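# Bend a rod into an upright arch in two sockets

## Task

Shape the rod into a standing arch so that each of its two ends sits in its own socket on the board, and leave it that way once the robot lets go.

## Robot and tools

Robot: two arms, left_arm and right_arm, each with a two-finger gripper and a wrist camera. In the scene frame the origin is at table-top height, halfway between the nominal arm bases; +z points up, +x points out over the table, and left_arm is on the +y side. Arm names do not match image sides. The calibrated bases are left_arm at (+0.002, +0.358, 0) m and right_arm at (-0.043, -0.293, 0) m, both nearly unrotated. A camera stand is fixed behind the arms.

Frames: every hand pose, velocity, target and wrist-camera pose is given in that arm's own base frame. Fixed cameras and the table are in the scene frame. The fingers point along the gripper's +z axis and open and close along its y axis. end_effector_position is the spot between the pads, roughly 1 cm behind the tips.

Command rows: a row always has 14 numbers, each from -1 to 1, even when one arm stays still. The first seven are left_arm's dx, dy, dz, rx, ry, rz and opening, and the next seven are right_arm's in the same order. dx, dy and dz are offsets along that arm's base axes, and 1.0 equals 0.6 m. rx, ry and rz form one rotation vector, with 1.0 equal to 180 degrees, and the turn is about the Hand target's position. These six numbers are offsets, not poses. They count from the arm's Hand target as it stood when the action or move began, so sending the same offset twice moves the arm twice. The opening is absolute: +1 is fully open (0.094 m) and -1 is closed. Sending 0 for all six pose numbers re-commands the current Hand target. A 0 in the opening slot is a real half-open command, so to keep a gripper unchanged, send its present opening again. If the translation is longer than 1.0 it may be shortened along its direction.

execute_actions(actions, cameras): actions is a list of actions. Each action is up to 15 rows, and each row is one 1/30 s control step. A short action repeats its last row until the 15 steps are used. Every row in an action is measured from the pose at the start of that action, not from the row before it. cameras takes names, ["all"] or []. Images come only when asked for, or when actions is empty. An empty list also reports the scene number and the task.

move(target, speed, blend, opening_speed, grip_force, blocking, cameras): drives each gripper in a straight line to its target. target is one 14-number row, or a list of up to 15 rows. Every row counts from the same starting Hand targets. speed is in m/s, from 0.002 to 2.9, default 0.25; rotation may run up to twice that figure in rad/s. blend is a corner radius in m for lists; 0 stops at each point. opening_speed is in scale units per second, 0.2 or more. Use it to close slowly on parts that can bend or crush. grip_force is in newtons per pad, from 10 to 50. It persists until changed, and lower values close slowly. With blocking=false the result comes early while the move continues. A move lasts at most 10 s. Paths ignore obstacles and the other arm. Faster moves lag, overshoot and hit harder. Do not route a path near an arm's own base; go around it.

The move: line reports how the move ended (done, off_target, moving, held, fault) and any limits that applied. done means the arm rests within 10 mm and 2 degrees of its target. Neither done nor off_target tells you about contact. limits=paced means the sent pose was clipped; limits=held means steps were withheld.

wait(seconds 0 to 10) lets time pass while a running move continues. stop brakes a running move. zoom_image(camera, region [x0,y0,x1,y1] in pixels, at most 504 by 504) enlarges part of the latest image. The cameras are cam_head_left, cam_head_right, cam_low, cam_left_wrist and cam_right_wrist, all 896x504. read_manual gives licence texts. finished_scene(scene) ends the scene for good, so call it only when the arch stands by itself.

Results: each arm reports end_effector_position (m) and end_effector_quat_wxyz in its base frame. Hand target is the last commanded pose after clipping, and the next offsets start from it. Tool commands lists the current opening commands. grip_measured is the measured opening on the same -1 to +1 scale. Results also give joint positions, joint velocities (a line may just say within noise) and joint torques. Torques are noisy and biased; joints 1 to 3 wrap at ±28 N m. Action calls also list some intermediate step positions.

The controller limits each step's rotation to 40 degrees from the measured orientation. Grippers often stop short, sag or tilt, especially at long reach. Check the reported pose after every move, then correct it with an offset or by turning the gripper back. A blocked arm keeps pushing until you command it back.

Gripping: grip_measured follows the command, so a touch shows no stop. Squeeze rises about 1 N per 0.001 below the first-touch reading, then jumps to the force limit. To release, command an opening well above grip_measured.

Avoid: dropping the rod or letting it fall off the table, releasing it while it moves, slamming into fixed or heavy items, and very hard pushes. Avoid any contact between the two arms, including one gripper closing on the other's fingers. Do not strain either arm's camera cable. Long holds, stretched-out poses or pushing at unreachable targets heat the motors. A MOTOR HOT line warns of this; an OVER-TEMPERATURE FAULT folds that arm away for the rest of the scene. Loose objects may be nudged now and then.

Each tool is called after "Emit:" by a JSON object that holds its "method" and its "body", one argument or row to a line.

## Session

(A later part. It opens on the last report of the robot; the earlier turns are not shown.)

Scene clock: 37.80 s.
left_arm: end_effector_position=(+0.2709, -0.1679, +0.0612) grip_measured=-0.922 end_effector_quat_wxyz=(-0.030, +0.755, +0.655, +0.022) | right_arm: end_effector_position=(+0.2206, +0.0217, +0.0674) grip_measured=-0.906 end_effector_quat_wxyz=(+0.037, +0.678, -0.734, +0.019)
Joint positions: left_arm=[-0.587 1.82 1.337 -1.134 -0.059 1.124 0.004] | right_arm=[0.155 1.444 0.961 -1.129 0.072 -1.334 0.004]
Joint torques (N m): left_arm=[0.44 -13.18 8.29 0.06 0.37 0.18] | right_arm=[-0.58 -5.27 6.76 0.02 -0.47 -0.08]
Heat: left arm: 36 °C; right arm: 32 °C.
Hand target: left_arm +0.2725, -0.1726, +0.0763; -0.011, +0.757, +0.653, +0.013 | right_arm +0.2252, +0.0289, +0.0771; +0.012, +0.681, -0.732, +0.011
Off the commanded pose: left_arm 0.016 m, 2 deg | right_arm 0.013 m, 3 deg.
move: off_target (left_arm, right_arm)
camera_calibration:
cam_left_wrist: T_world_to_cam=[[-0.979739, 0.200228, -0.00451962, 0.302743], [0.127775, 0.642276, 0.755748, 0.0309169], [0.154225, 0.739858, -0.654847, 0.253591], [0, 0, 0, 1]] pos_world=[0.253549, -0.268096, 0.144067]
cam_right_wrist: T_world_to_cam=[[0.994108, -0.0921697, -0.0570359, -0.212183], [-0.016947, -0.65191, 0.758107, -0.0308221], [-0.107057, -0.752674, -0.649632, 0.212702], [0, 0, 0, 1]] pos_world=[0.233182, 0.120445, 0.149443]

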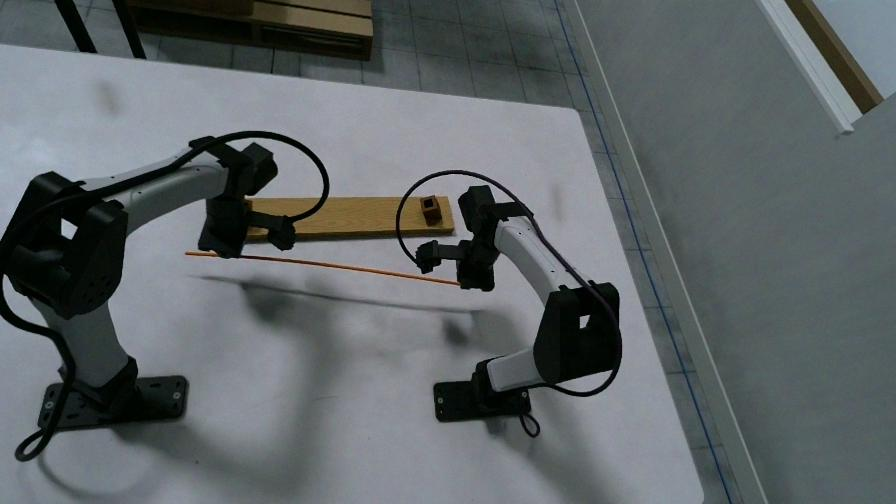

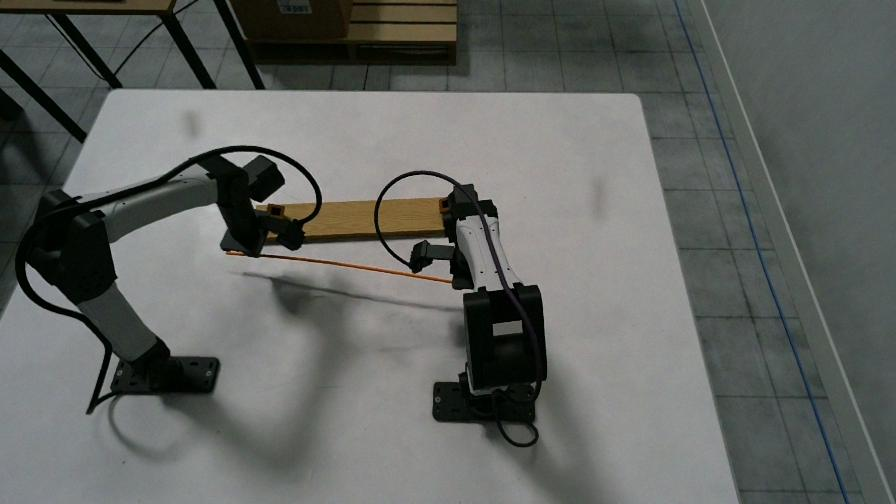

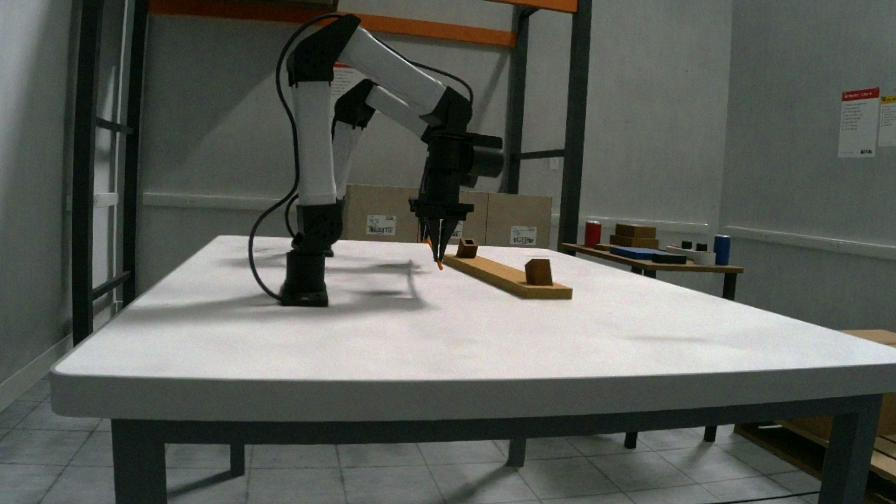

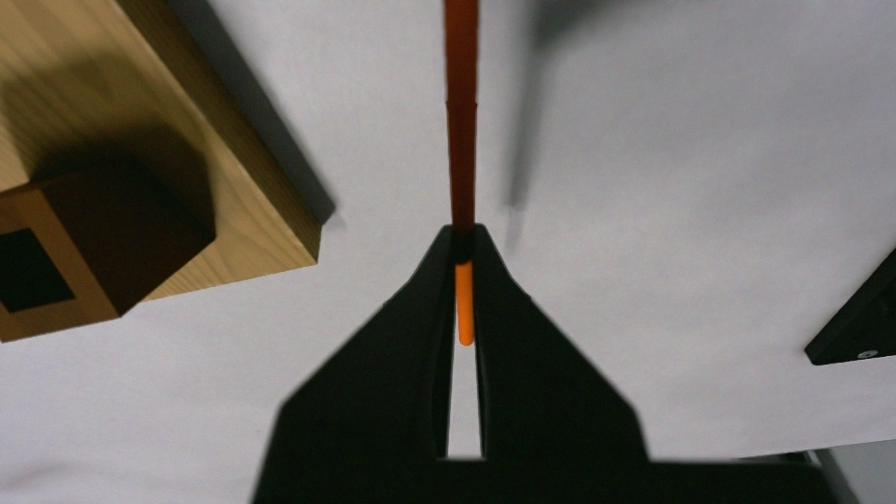

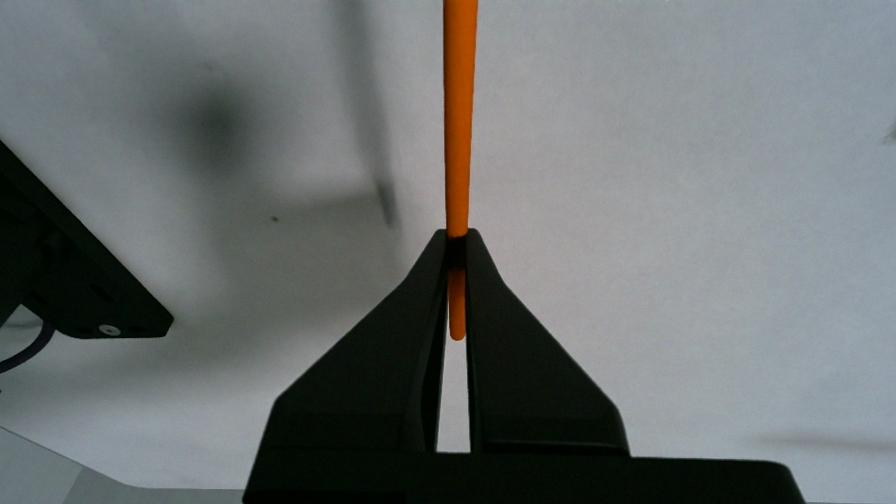

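Emit:
{"method": "move", "body": {
  "target": [0.129,0.033,0.23,-0.019,-0.4953,0.1417,-1,0.30,0.027,0.225,0.0013,-0.491,-0.0489,-1],
  "speed": 0.15,
  "cameras": ["all"]
}}

Scene clock: 53.83 s.
left_arm: end_effector_position=(+0.3492, -0.1456, +0.2161) grip_measured=-0.922 end_effector_quat_wxyz=(+0.455, +0.375, +0.617, +0.522) | right_arm: end_effector_position=(+0.4047, +0.0348, +0.2149) grip_measured=-0.907 end_effector_quat_wxyz=(+0.488, -0.419, +0.587, -0.492)
Joint positions: left_arm=[-0.824 1.459 0.604 0.759 -1.131 1.314 0.004] | right_arm=[0.268 1.351 0.493 0.813 0.438 -1.391 0.004]
Joint torques (N m): left_arm=[-0.77 -5.56 6.17 2.67 0.23 0.08] | right_arm=[0.66 -2.59 4.78 2.3 -0.29 0.16]
Heat: left arm: 38 °C; right arm: 34 °C.
Hand target: left_arm +0.3499, -0.1528, +0.2143; +0.464, +0.384, +0.609, +0.516 | right_arm +0.4052, +0.0450, +0.2121; +0.502, -0.427, +0.579, -0.480
Off the commanded pose: left_arm 0.007 m, 2 deg | right_arm 0.011 m, 3 deg.
move: off_target (right_arm)
camera_calibration:
cam_left_wrist: T_world_to_cam=[[0.0189219, -0.110328, -0.993715, 0.195451], [-0.889128, 0.452699, -0.0671918, 0.394848], [0.457267, 0.884811, -0.0895301, 0.119609], [0, 0, 0, 1]] pos_world=[0.292679, -0.263015, 0.231462]
cam_right_wrist: T_world_to_cam=[[0.0453516, -0.178563, 0.982883, -0.222074], [-0.816062, -0.574109, -0.0666455, 0.366901], [0.576182, -0.799071, -0.171755, -0.0395655], [0, 0, 0, 1]] pos_world=[0.332282, 0.139371, 0.235929]

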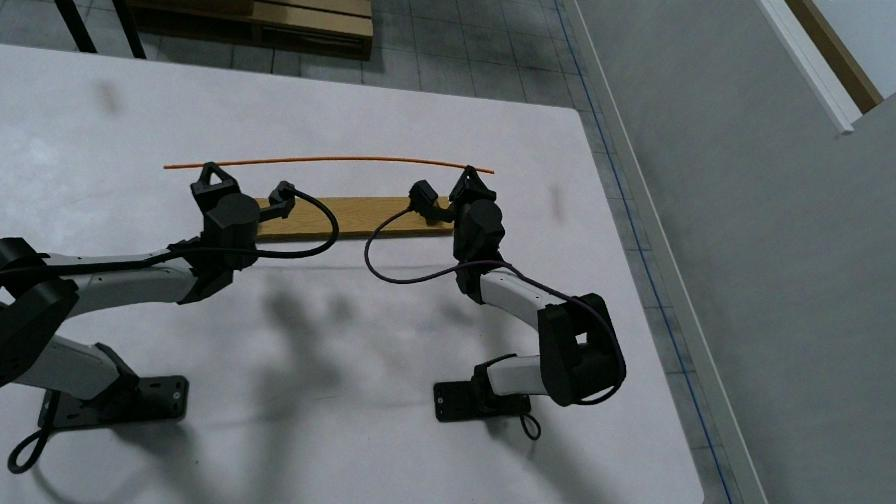

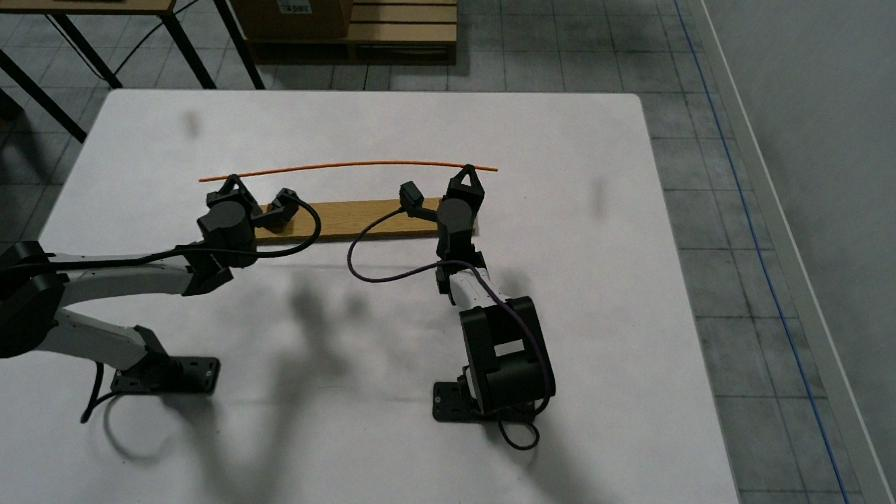

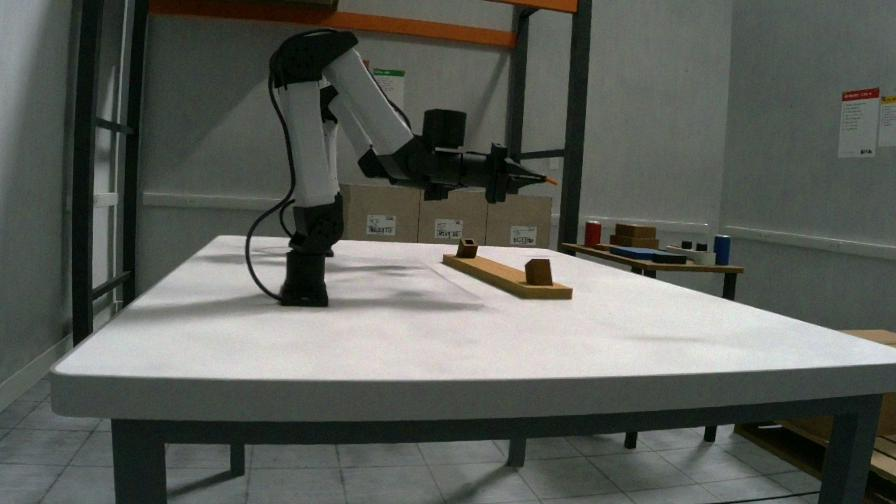

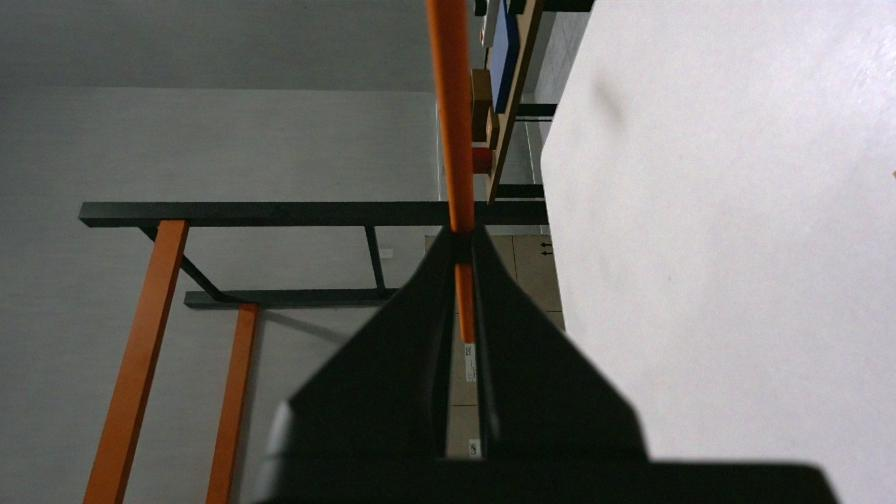

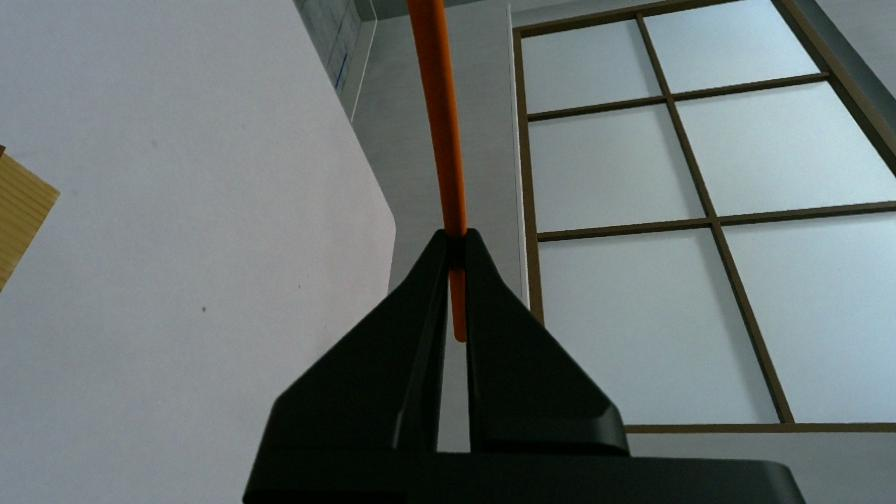

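Emit:
{"method": "move", "body": {
  "target": [0.0085,-0.184,0.01,-0.3115,-0.0029,-0.0355,-1, 0.03,0.188,0.01,0.307,0.049,0.046,-1],
  "speed": 0.1,
  "cameras": ["all"]
}}

Emit:
{"method": "zoom_image", "body": {
  "camera": "cam_low",
  "region": [440, 110, 570, 310]
}}

Emit:
{"method": "zoom_image", "body": {
  "camera": "cam_head_left",
  "region": [190, 110, 350, 270]
}}

Emit:
{"method": "zoom_image", "body": {
  "camera": "cam_head_right",
  "region": [350, 110, 510, 270]
}}

Scene clock: 64.03 s.
left_arm: end_effector_position=(+0.3527, -0.2224, +0.2142) grip_measured=-0.922 end_effector_quat_wxyz=(+0.605, +0.118, +0.758, +0.212) | right_arm: end_effector_position=(+0.4184, +0.1091, +0.2109) grip_measured=-0.907 end_effector_quat_wxyz=(+0.612, -0.165, +0.756, -0.163)
Joint positions: left_arm=[-0.942 1.553 0.888 0.268 -1.092 0.135 0.004] | right_arm=[0.441 1.403 0.704 0.474 0.477 -0.37 0.004]
Joint torques (N m): left_arm=[-3.43 -6.61 10.84 2.48 0.92 0.01] | right_arm=[3.3 -3.08 8.5 2.05 -1.32 0.1]
Heat: left arm: 39 °C; right arm: 35 °C.
Hand target: left_arm +0.3549, -0.2632, +0.2205; +0.620, +0.150, +0.757, +0.145 | right_arm +0.4232, +0.1578, +0.2181; +0.630, -0.220, +0.739, -0.088
Off the commanded pose: left_arm 0.041 m, 9 deg | right_arm 0.049 m, 11 deg.
move: off_target (left_arm, right_arm)
camera_calibration:
cam_left_wrist: T_world_to_cam=[[0.0879117, -0.850803, -0.51808, -0.105794], [-0.854881, 0.20253, -0.477661, 0.452701], [0.511322, 0.484888, -0.70953, 0.210496], [0, 0, 0, 1]] pos_world=[0.288675, -0.283762, 0.310781]
cam_right_wrist: T_world_to_cam=[[0.0822155, -0.897421, 0.433446, -0.0266486], [-0.828896, -0.303044, -0.470209, 0.481361], [0.553328, -0.320623, -0.768784, 0.0945096], [0, 0, 0, 1]] pos_world=[0.348894, 0.152261, 0.310548]

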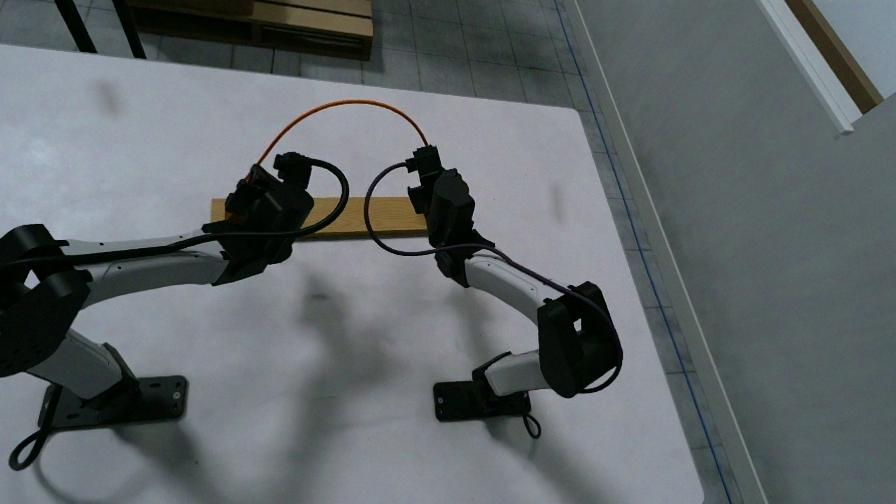

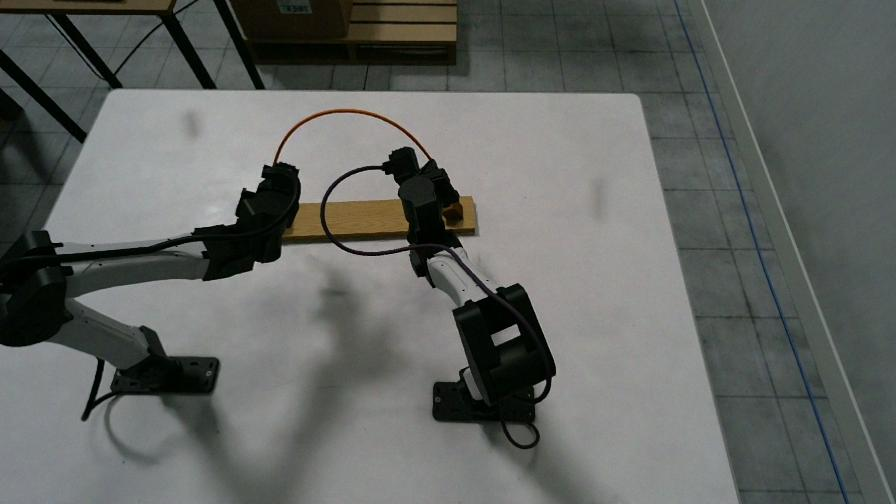

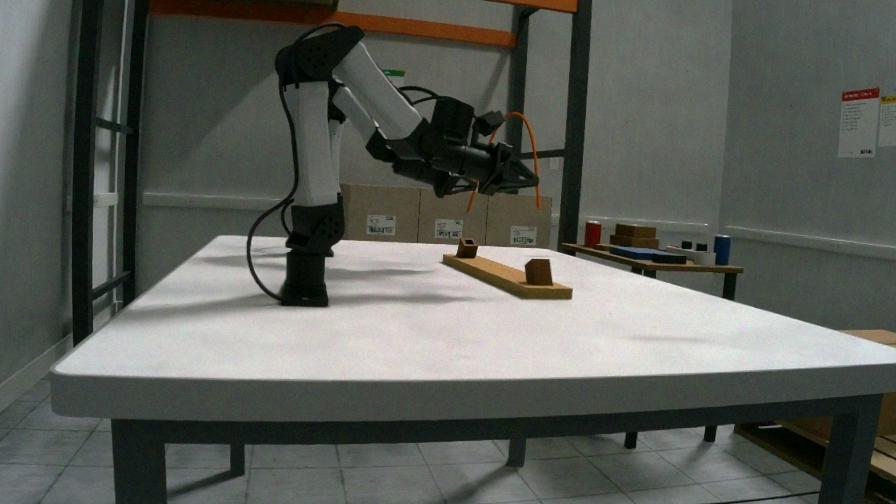

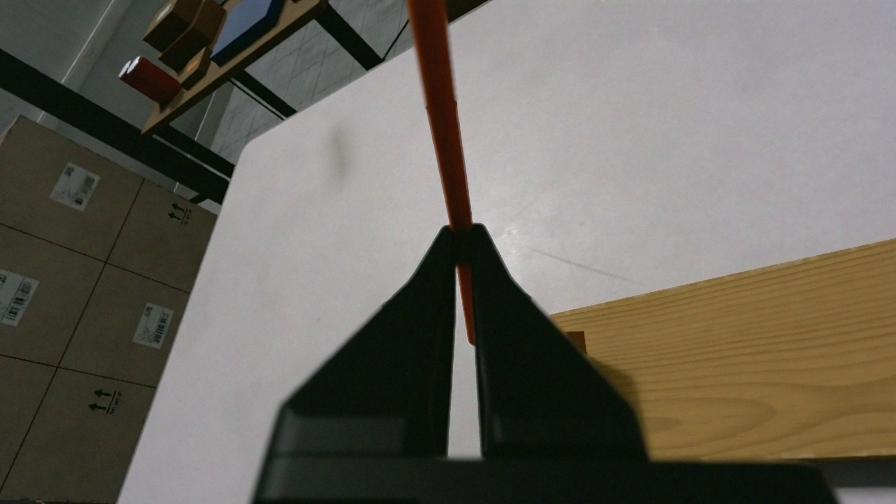

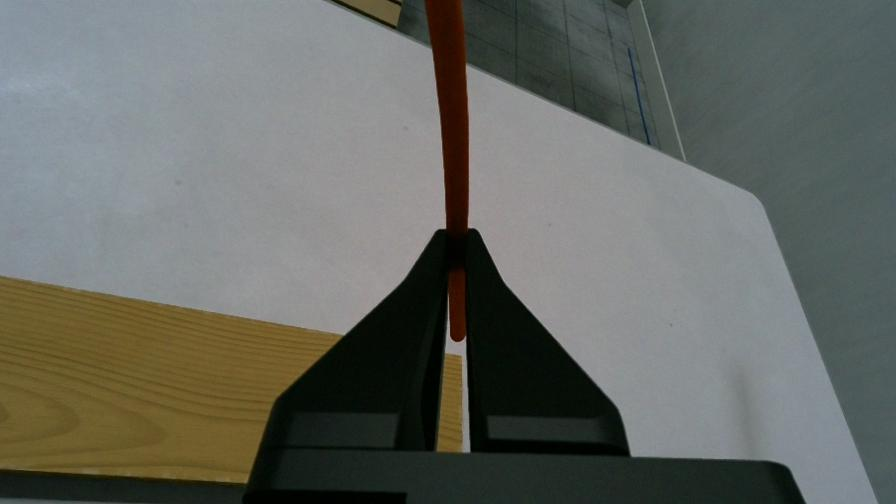

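Scaled by 2.520 from the camera's 896x504 image, which has a finer 1280x720 frame.

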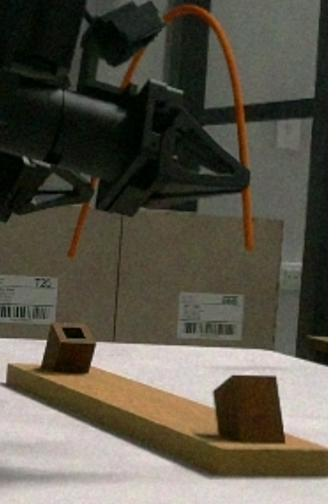

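Scaled by 3.150 from the camera's 896x504 image, which has a finer 1280x720 frame.

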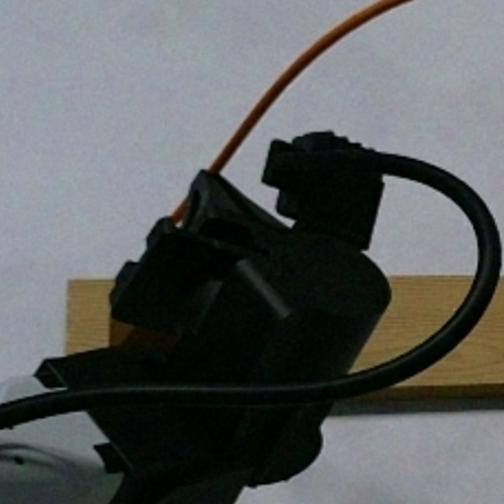

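Scaled by 3.150 from the camera's 896x504 image, which has a finer 1280x720 frame.

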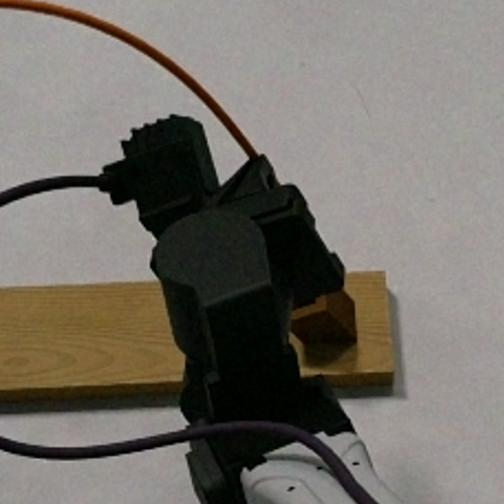

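Emit:
{"method": "move", "body": {
  "target": [0.006,-0.013,-0.085,0,0,0,-1, 0.004,0.005,-0.138,0,0,0,-1],
  "speed": 0.08,
  "cameras": ["all"]
}}

Emit:
{"method": "zoom_image", "body": {
  "camera": "cam_low",
  "region": [440, 110, 570, 310]
}}

Emit:
{"method": "zoom_image", "body": {
  "camera": "cam_head_left",
  "region": [190, 120, 310, 240]
}}

Emit:
{"method": "zoom_image", "body": {
  "camera": "cam_head_right",
  "region": [370, 140, 490, 260]
}}

Emit:
{"method": "zoom_image", "body": {
  "camera": "cam_left_wrist",
  "region": [350, 200, 590, 480]
}}

Emit:
{"method": "zoom_image", "body": {
  "camera": "cam_right_wrist",
  "region": [340, 200, 580, 480]
}}

Scene clock: 72.63 s.
left_arm: end_effector_position=(+0.3603, -0.2369, +0.1742) grip_measured=-0.922 end_effector_quat_wxyz=(+0.607, +0.113, +0.759, +0.205) | right_arm: end_effector_position=(+0.4281, +0.1148, +0.1394) grip_measured=-0.907 end_effector_quat_wxyz=(+0.617, -0.156, +0.756, -0.155)
Joint positions: left_arm=[-0.948 1.691 0.856 0.437 -1.092 0.115 0.004] | right_arm=[0.443 1.663 0.583 0.863 0.476 -0.35 0.004]
Joint torques (N m): left_arm=[-3.15 -7.65 6.83 2.87 0.88 0.11] | right_arm=[3.38 -3.92 4.59 2.33 -1.26 -0.06]
Heat: left arm: 40 °C; right arm: 36 °C.
Hand target: left_arm +0.3585, -0.2710, +0.1694; +0.620, +0.150, +0.757, +0.145 | right_arm +0.4257, +0.1608, +0.1354; +0.630, -0.220, +0.739, -0.088
Off the commanded pose: left_arm 0.034 m, 8 deg | right_arm 0.046 m, 11 deg.
move: off_target (left_arm, right_arm)
camera_calibration:
cam_left_wrist: T_world_to_cam=[[0.086662, -0.859571, -0.503615, -0.143657], [-0.85352, 0.196655, -0.482524, 0.442171], [0.513802, 0.471662, -0.716619, 0.182533], [0, 0, 0, 1]] pos_world=[0.296066, -0.296533, 0.271817]
cam_right_wrist: T_world_to_cam=[[0.0772793, -0.907525, 0.412826, 0.0148582], [-0.825106, -0.290648, -0.484483, 0.456372], [0.559668, -0.303185, -0.771266, 0.0316137], [0, 0, 0, 1]] pos_world=[0.357714, 0.155713, 0.239353]

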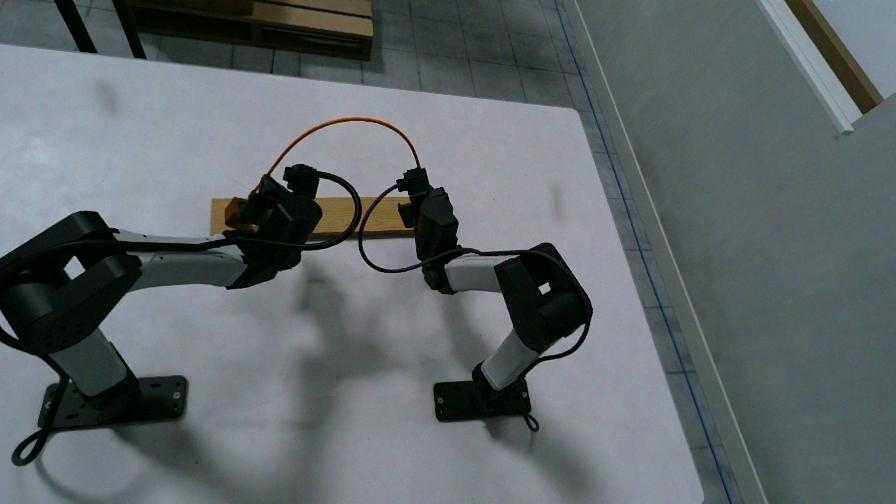

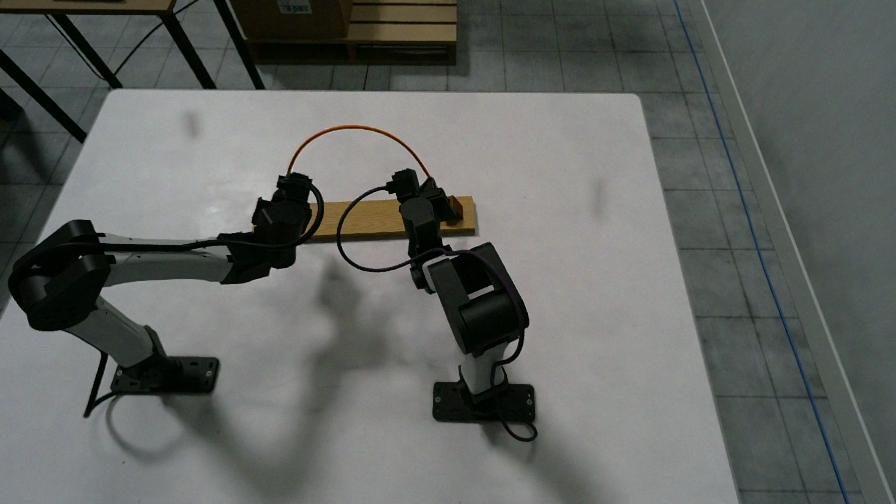

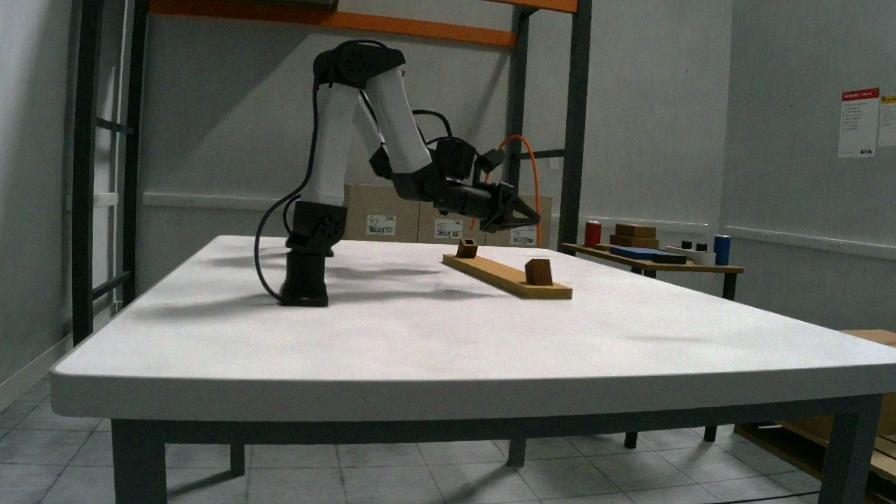

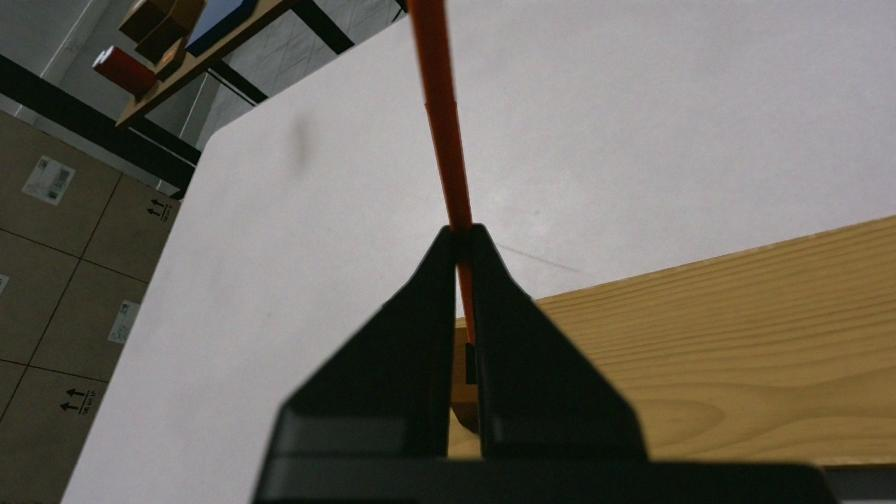

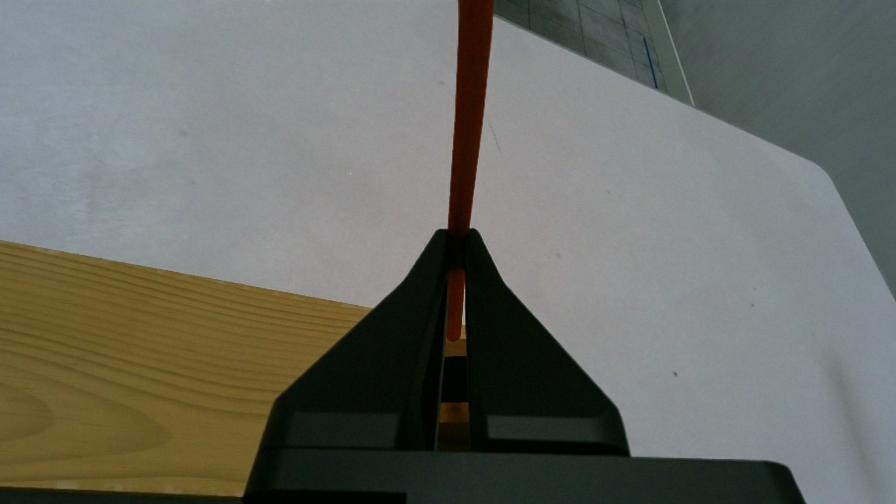

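Scaled by 2.520 from the camera's 896x504 image, which has a finer 1280x720 frame.

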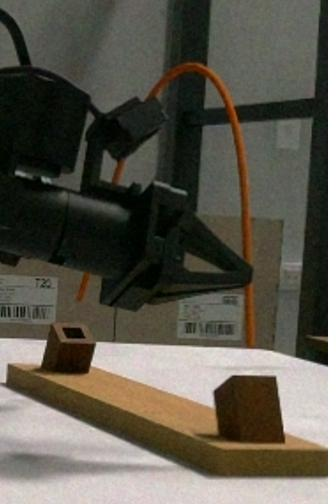

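Scaled by 4.200 from the camera's 896x504 image, which has a finer 1280x720 frame.

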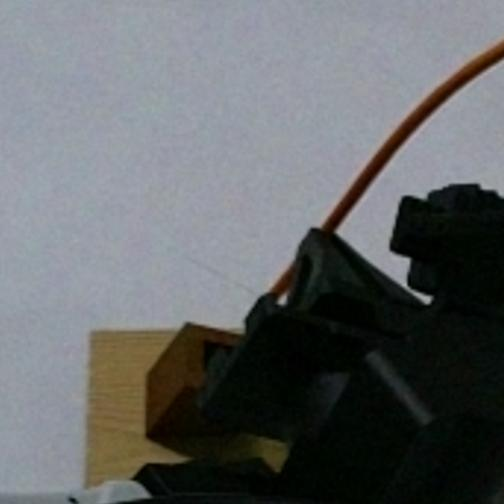

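Scaled by 4.200 from the camera's 896x504 image, which has a finer 1280x720 frame.

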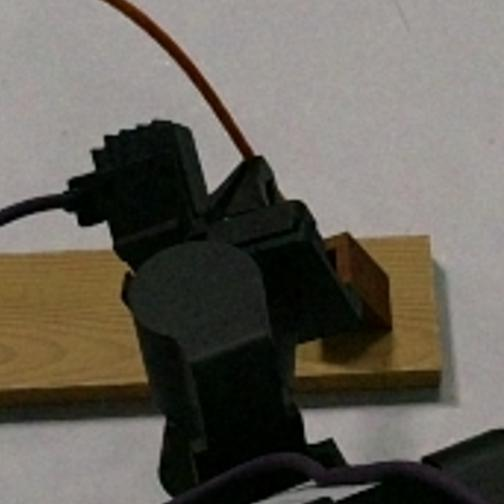

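Scaled by 1.800 from the camera's 896x504 image, which has a finer 1280x720 frame.

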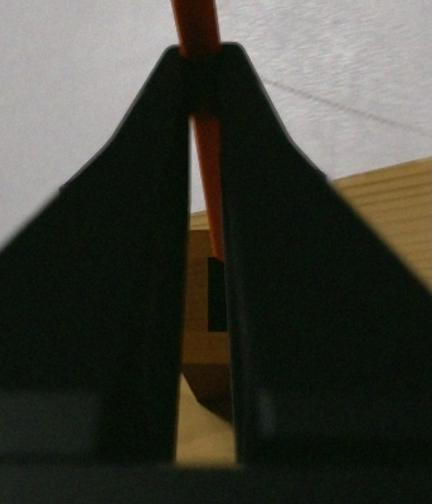

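Scaled by 1.800 from the camera's 896x504 image, which has a finer 1280x720 frame.

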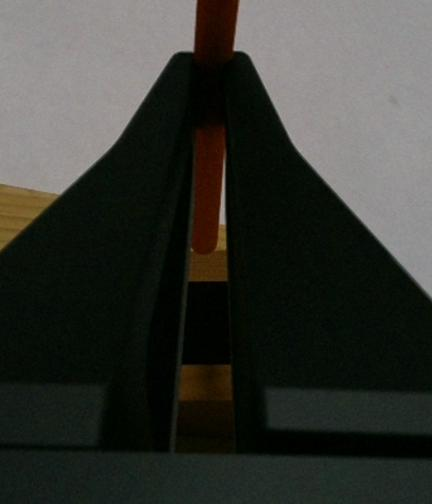

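Emit:
{"method": "move", "body": {
  "target": [0.0,0.022,-0.062,0,0,0,-1, -0.009,-0.026,-0.06,0,0,0,-1],
  "speed": 0.05,
  "cameras": ["all"]
}}

Emit:
{"method": "zoom_image", "body": {
  "camera": "cam_low",
  "region": [440, 110, 570, 310]
}}

Emit:
{"method": "zoom_image", "body": {
  "camera": "cam_head_left",
  "region": [190, 120, 310, 240]
}}

Emit:
{"method": "zoom_image", "body": {
  "camera": "cam_head_right",
  "region": [370, 140, 490, 260]
}}

Emit:
{"method": "zoom_image", "body": {
  "camera": "cam_left_wrist",
  "region": [350, 200, 590, 480]
}}

Emit:
{"method": "zoom_image", "body": {
  "camera": "cam_right_wrist",
  "region": [340, 200, 580, 480]
}}

Scene clock: 87.53 s.
left_arm: end_effector_position=(+0.3557, -0.2292, +0.1342) grip_measured=-0.922 end_effector_quat_wxyz=(+0.606, +0.117, +0.760, +0.202) | right_arm: end_effector_position=(+0.4214, +0.1074, +0.1016) grip_measured=-0.907 end_effector_quat_wxyz=(+0.616, -0.162, +0.756, -0.151)
Joint positions: left_arm=[-0.943 1.767 0.745 0.624 -1.08 0.119 0.004] | right_arm=[0.421 1.794 0.498 1.079 0.441 -0.357 0.004]
Joint torques (N m): left_arm=[-1.46 -8.08 6.42 2.9 0.96 0.19] | right_arm=[1.96 -4.3 3.79 2.32 -1.28 -0.07]
Heat: left arm: 40 °C; right arm: 39 °C.
Hand target: left_arm +0.3585, -0.2578, +0.1321; +0.620, +0.150, +0.757, +0.145 | right_arm +0.4202, +0.1453, +0.0994; +0.630, -0.220, +0.739, -0.088
Off the commanded pose: left_arm 0.029 m, 8 deg | right_arm 0.038 m, 10 deg.
move: off_target (left_arm, right_arm)
camera_calibration:
cam_left_wrist: T_world_to_cam=[[0.077854, -0.859919, -0.504458, -0.153595], [-0.853999, 0.203562, -0.478799, 0.418687], [0.514416, 0.468083, -0.718522, 0.151743], [0, 0, 0, 1]] pos_world=[0.291457, -0.288336, 0.232015]
cam_right_wrist: T_world_to_cam=[[0.0914065, -0.906341, 0.412541, 0.0181351], [-0.822818, -0.302087, -0.481366, 0.430448], [0.560905, -0.295447, -0.773367, 0.00288319], [0, 0, 0, 1]] pos_world=[0.350905, 0.147321, 0.201951]

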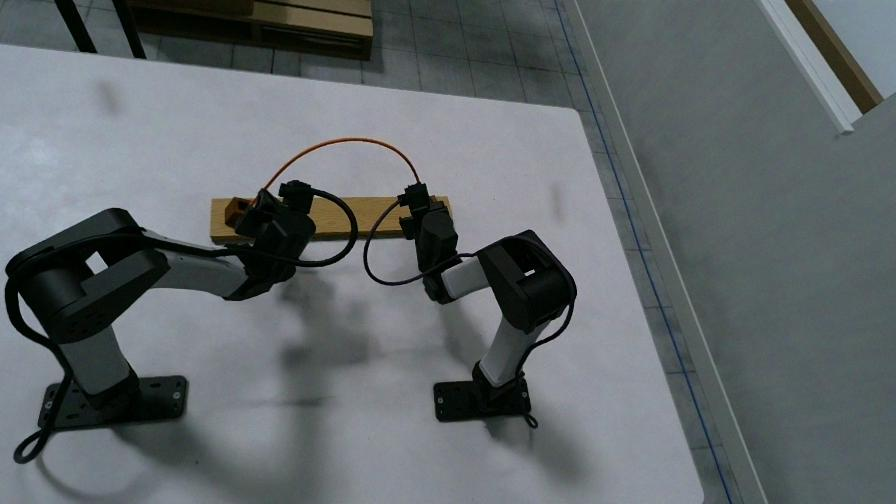

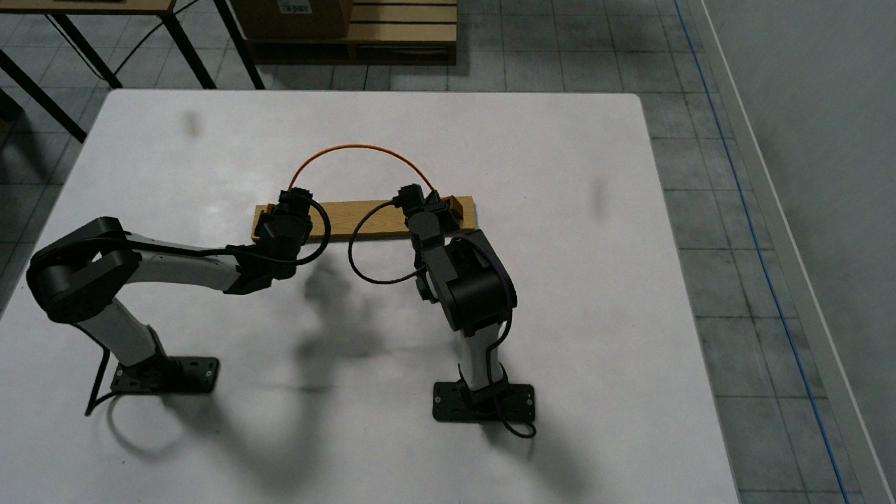

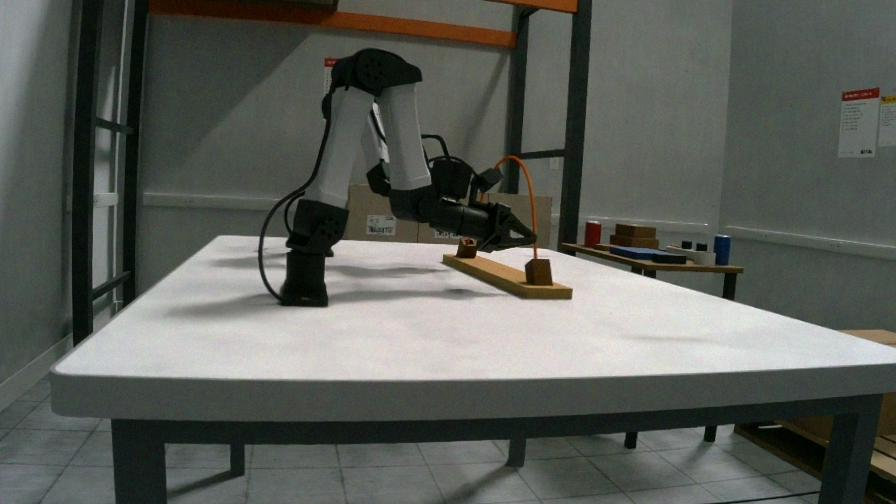

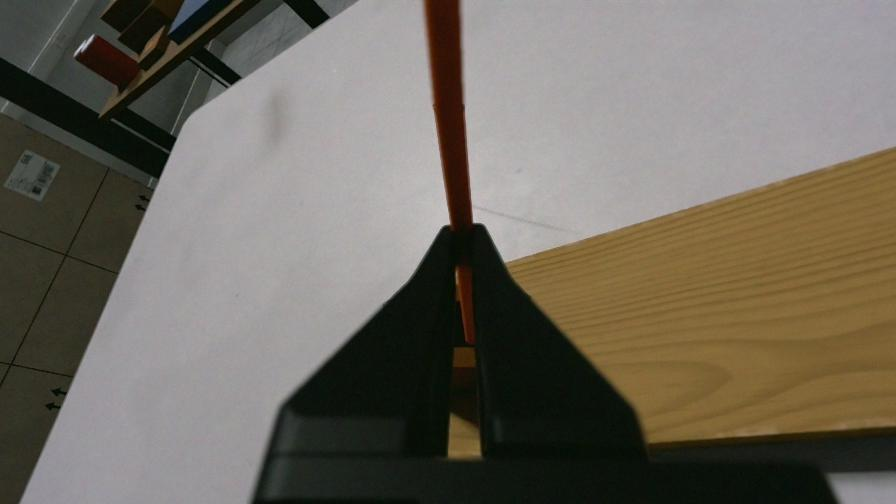

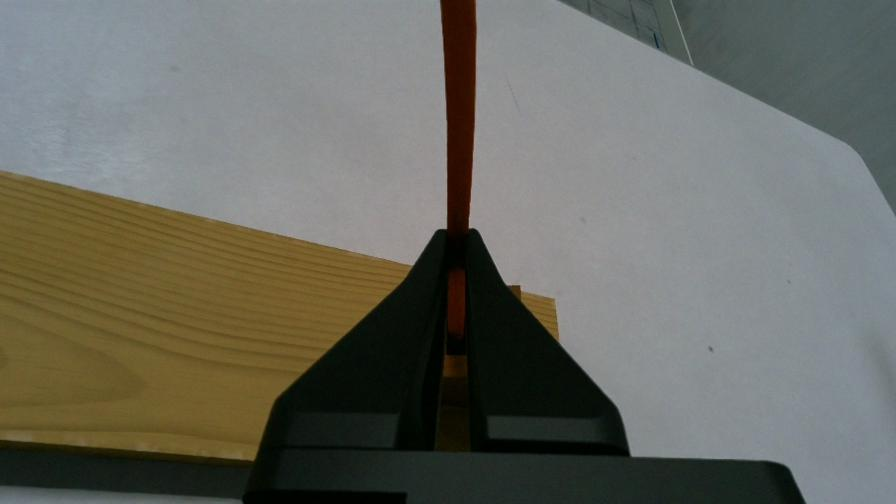

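Scaled by 2.520 from the camera's 896x504 image, which has a finer 1280x720 frame.

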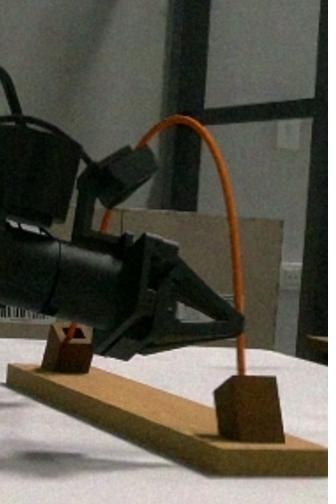

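Scaled by 4.200 from the camera's 896x504 image, which has a finer 1280x720 frame.

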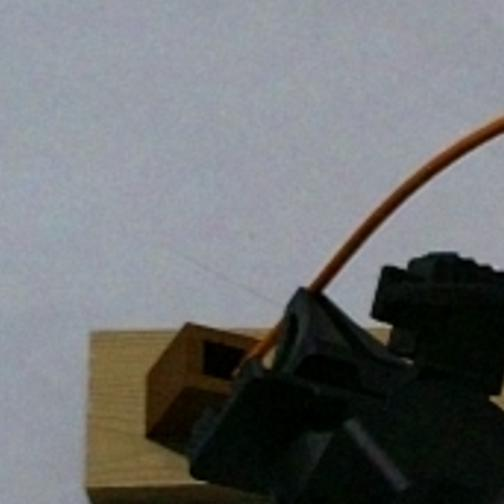

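Scaled by 4.200 from the camera's 896x504 image, which has a finer 1280x720 frame.

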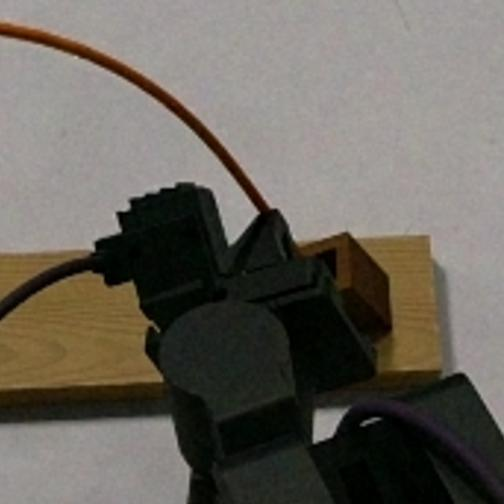

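Scaled by 1.800 from the camera's 896x504 image, which has a finer 1280x720 frame.

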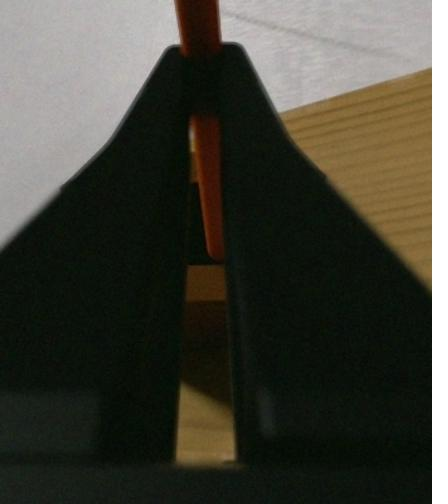

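Scaled by 1.800 from the camera's 896x504 image, which has a finer 1280x720 frame.

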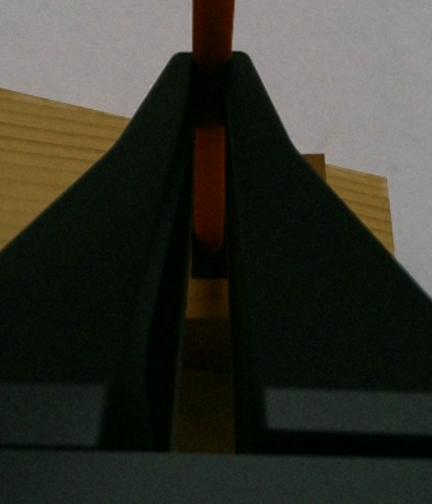

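Emit:
{"method": "zoom_image", "body": {
  "camera": "cam_low",
  "region": [445, 220, 500, 265]
}}

Emit:
{"method": "zoom_image", "body": {
  "camera": "cam_head_left",
  "region": [215, 190, 275, 240]
}}

Emit:
{"method": "zoom_image", "body": {
  "camera": "cam_left_wrist",
  "region": [430, 260, 500, 370]
}}

Scaled by 9.164 from the camera's 896x504 image, which has a finer 1280x720 frame.

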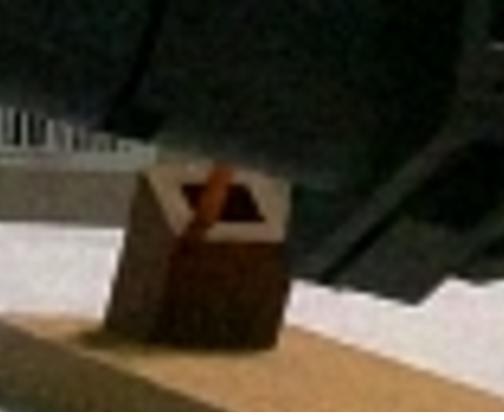

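Scaled by 8.400 from the camera's 896x504 image, which has a finer 1280x720 frame.

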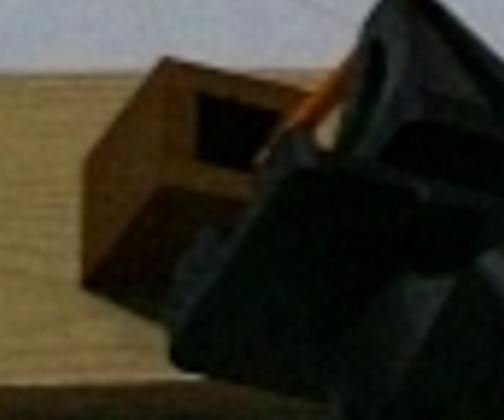

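Scaled by 4.582 from the camera's 896x504 image, which has a finer 1280x720 frame.

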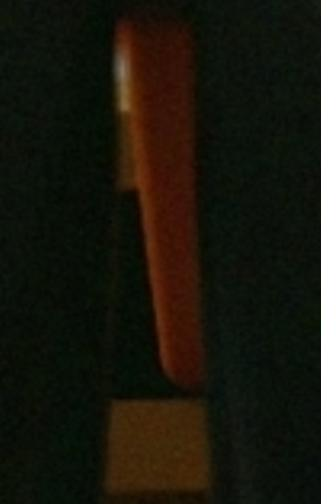

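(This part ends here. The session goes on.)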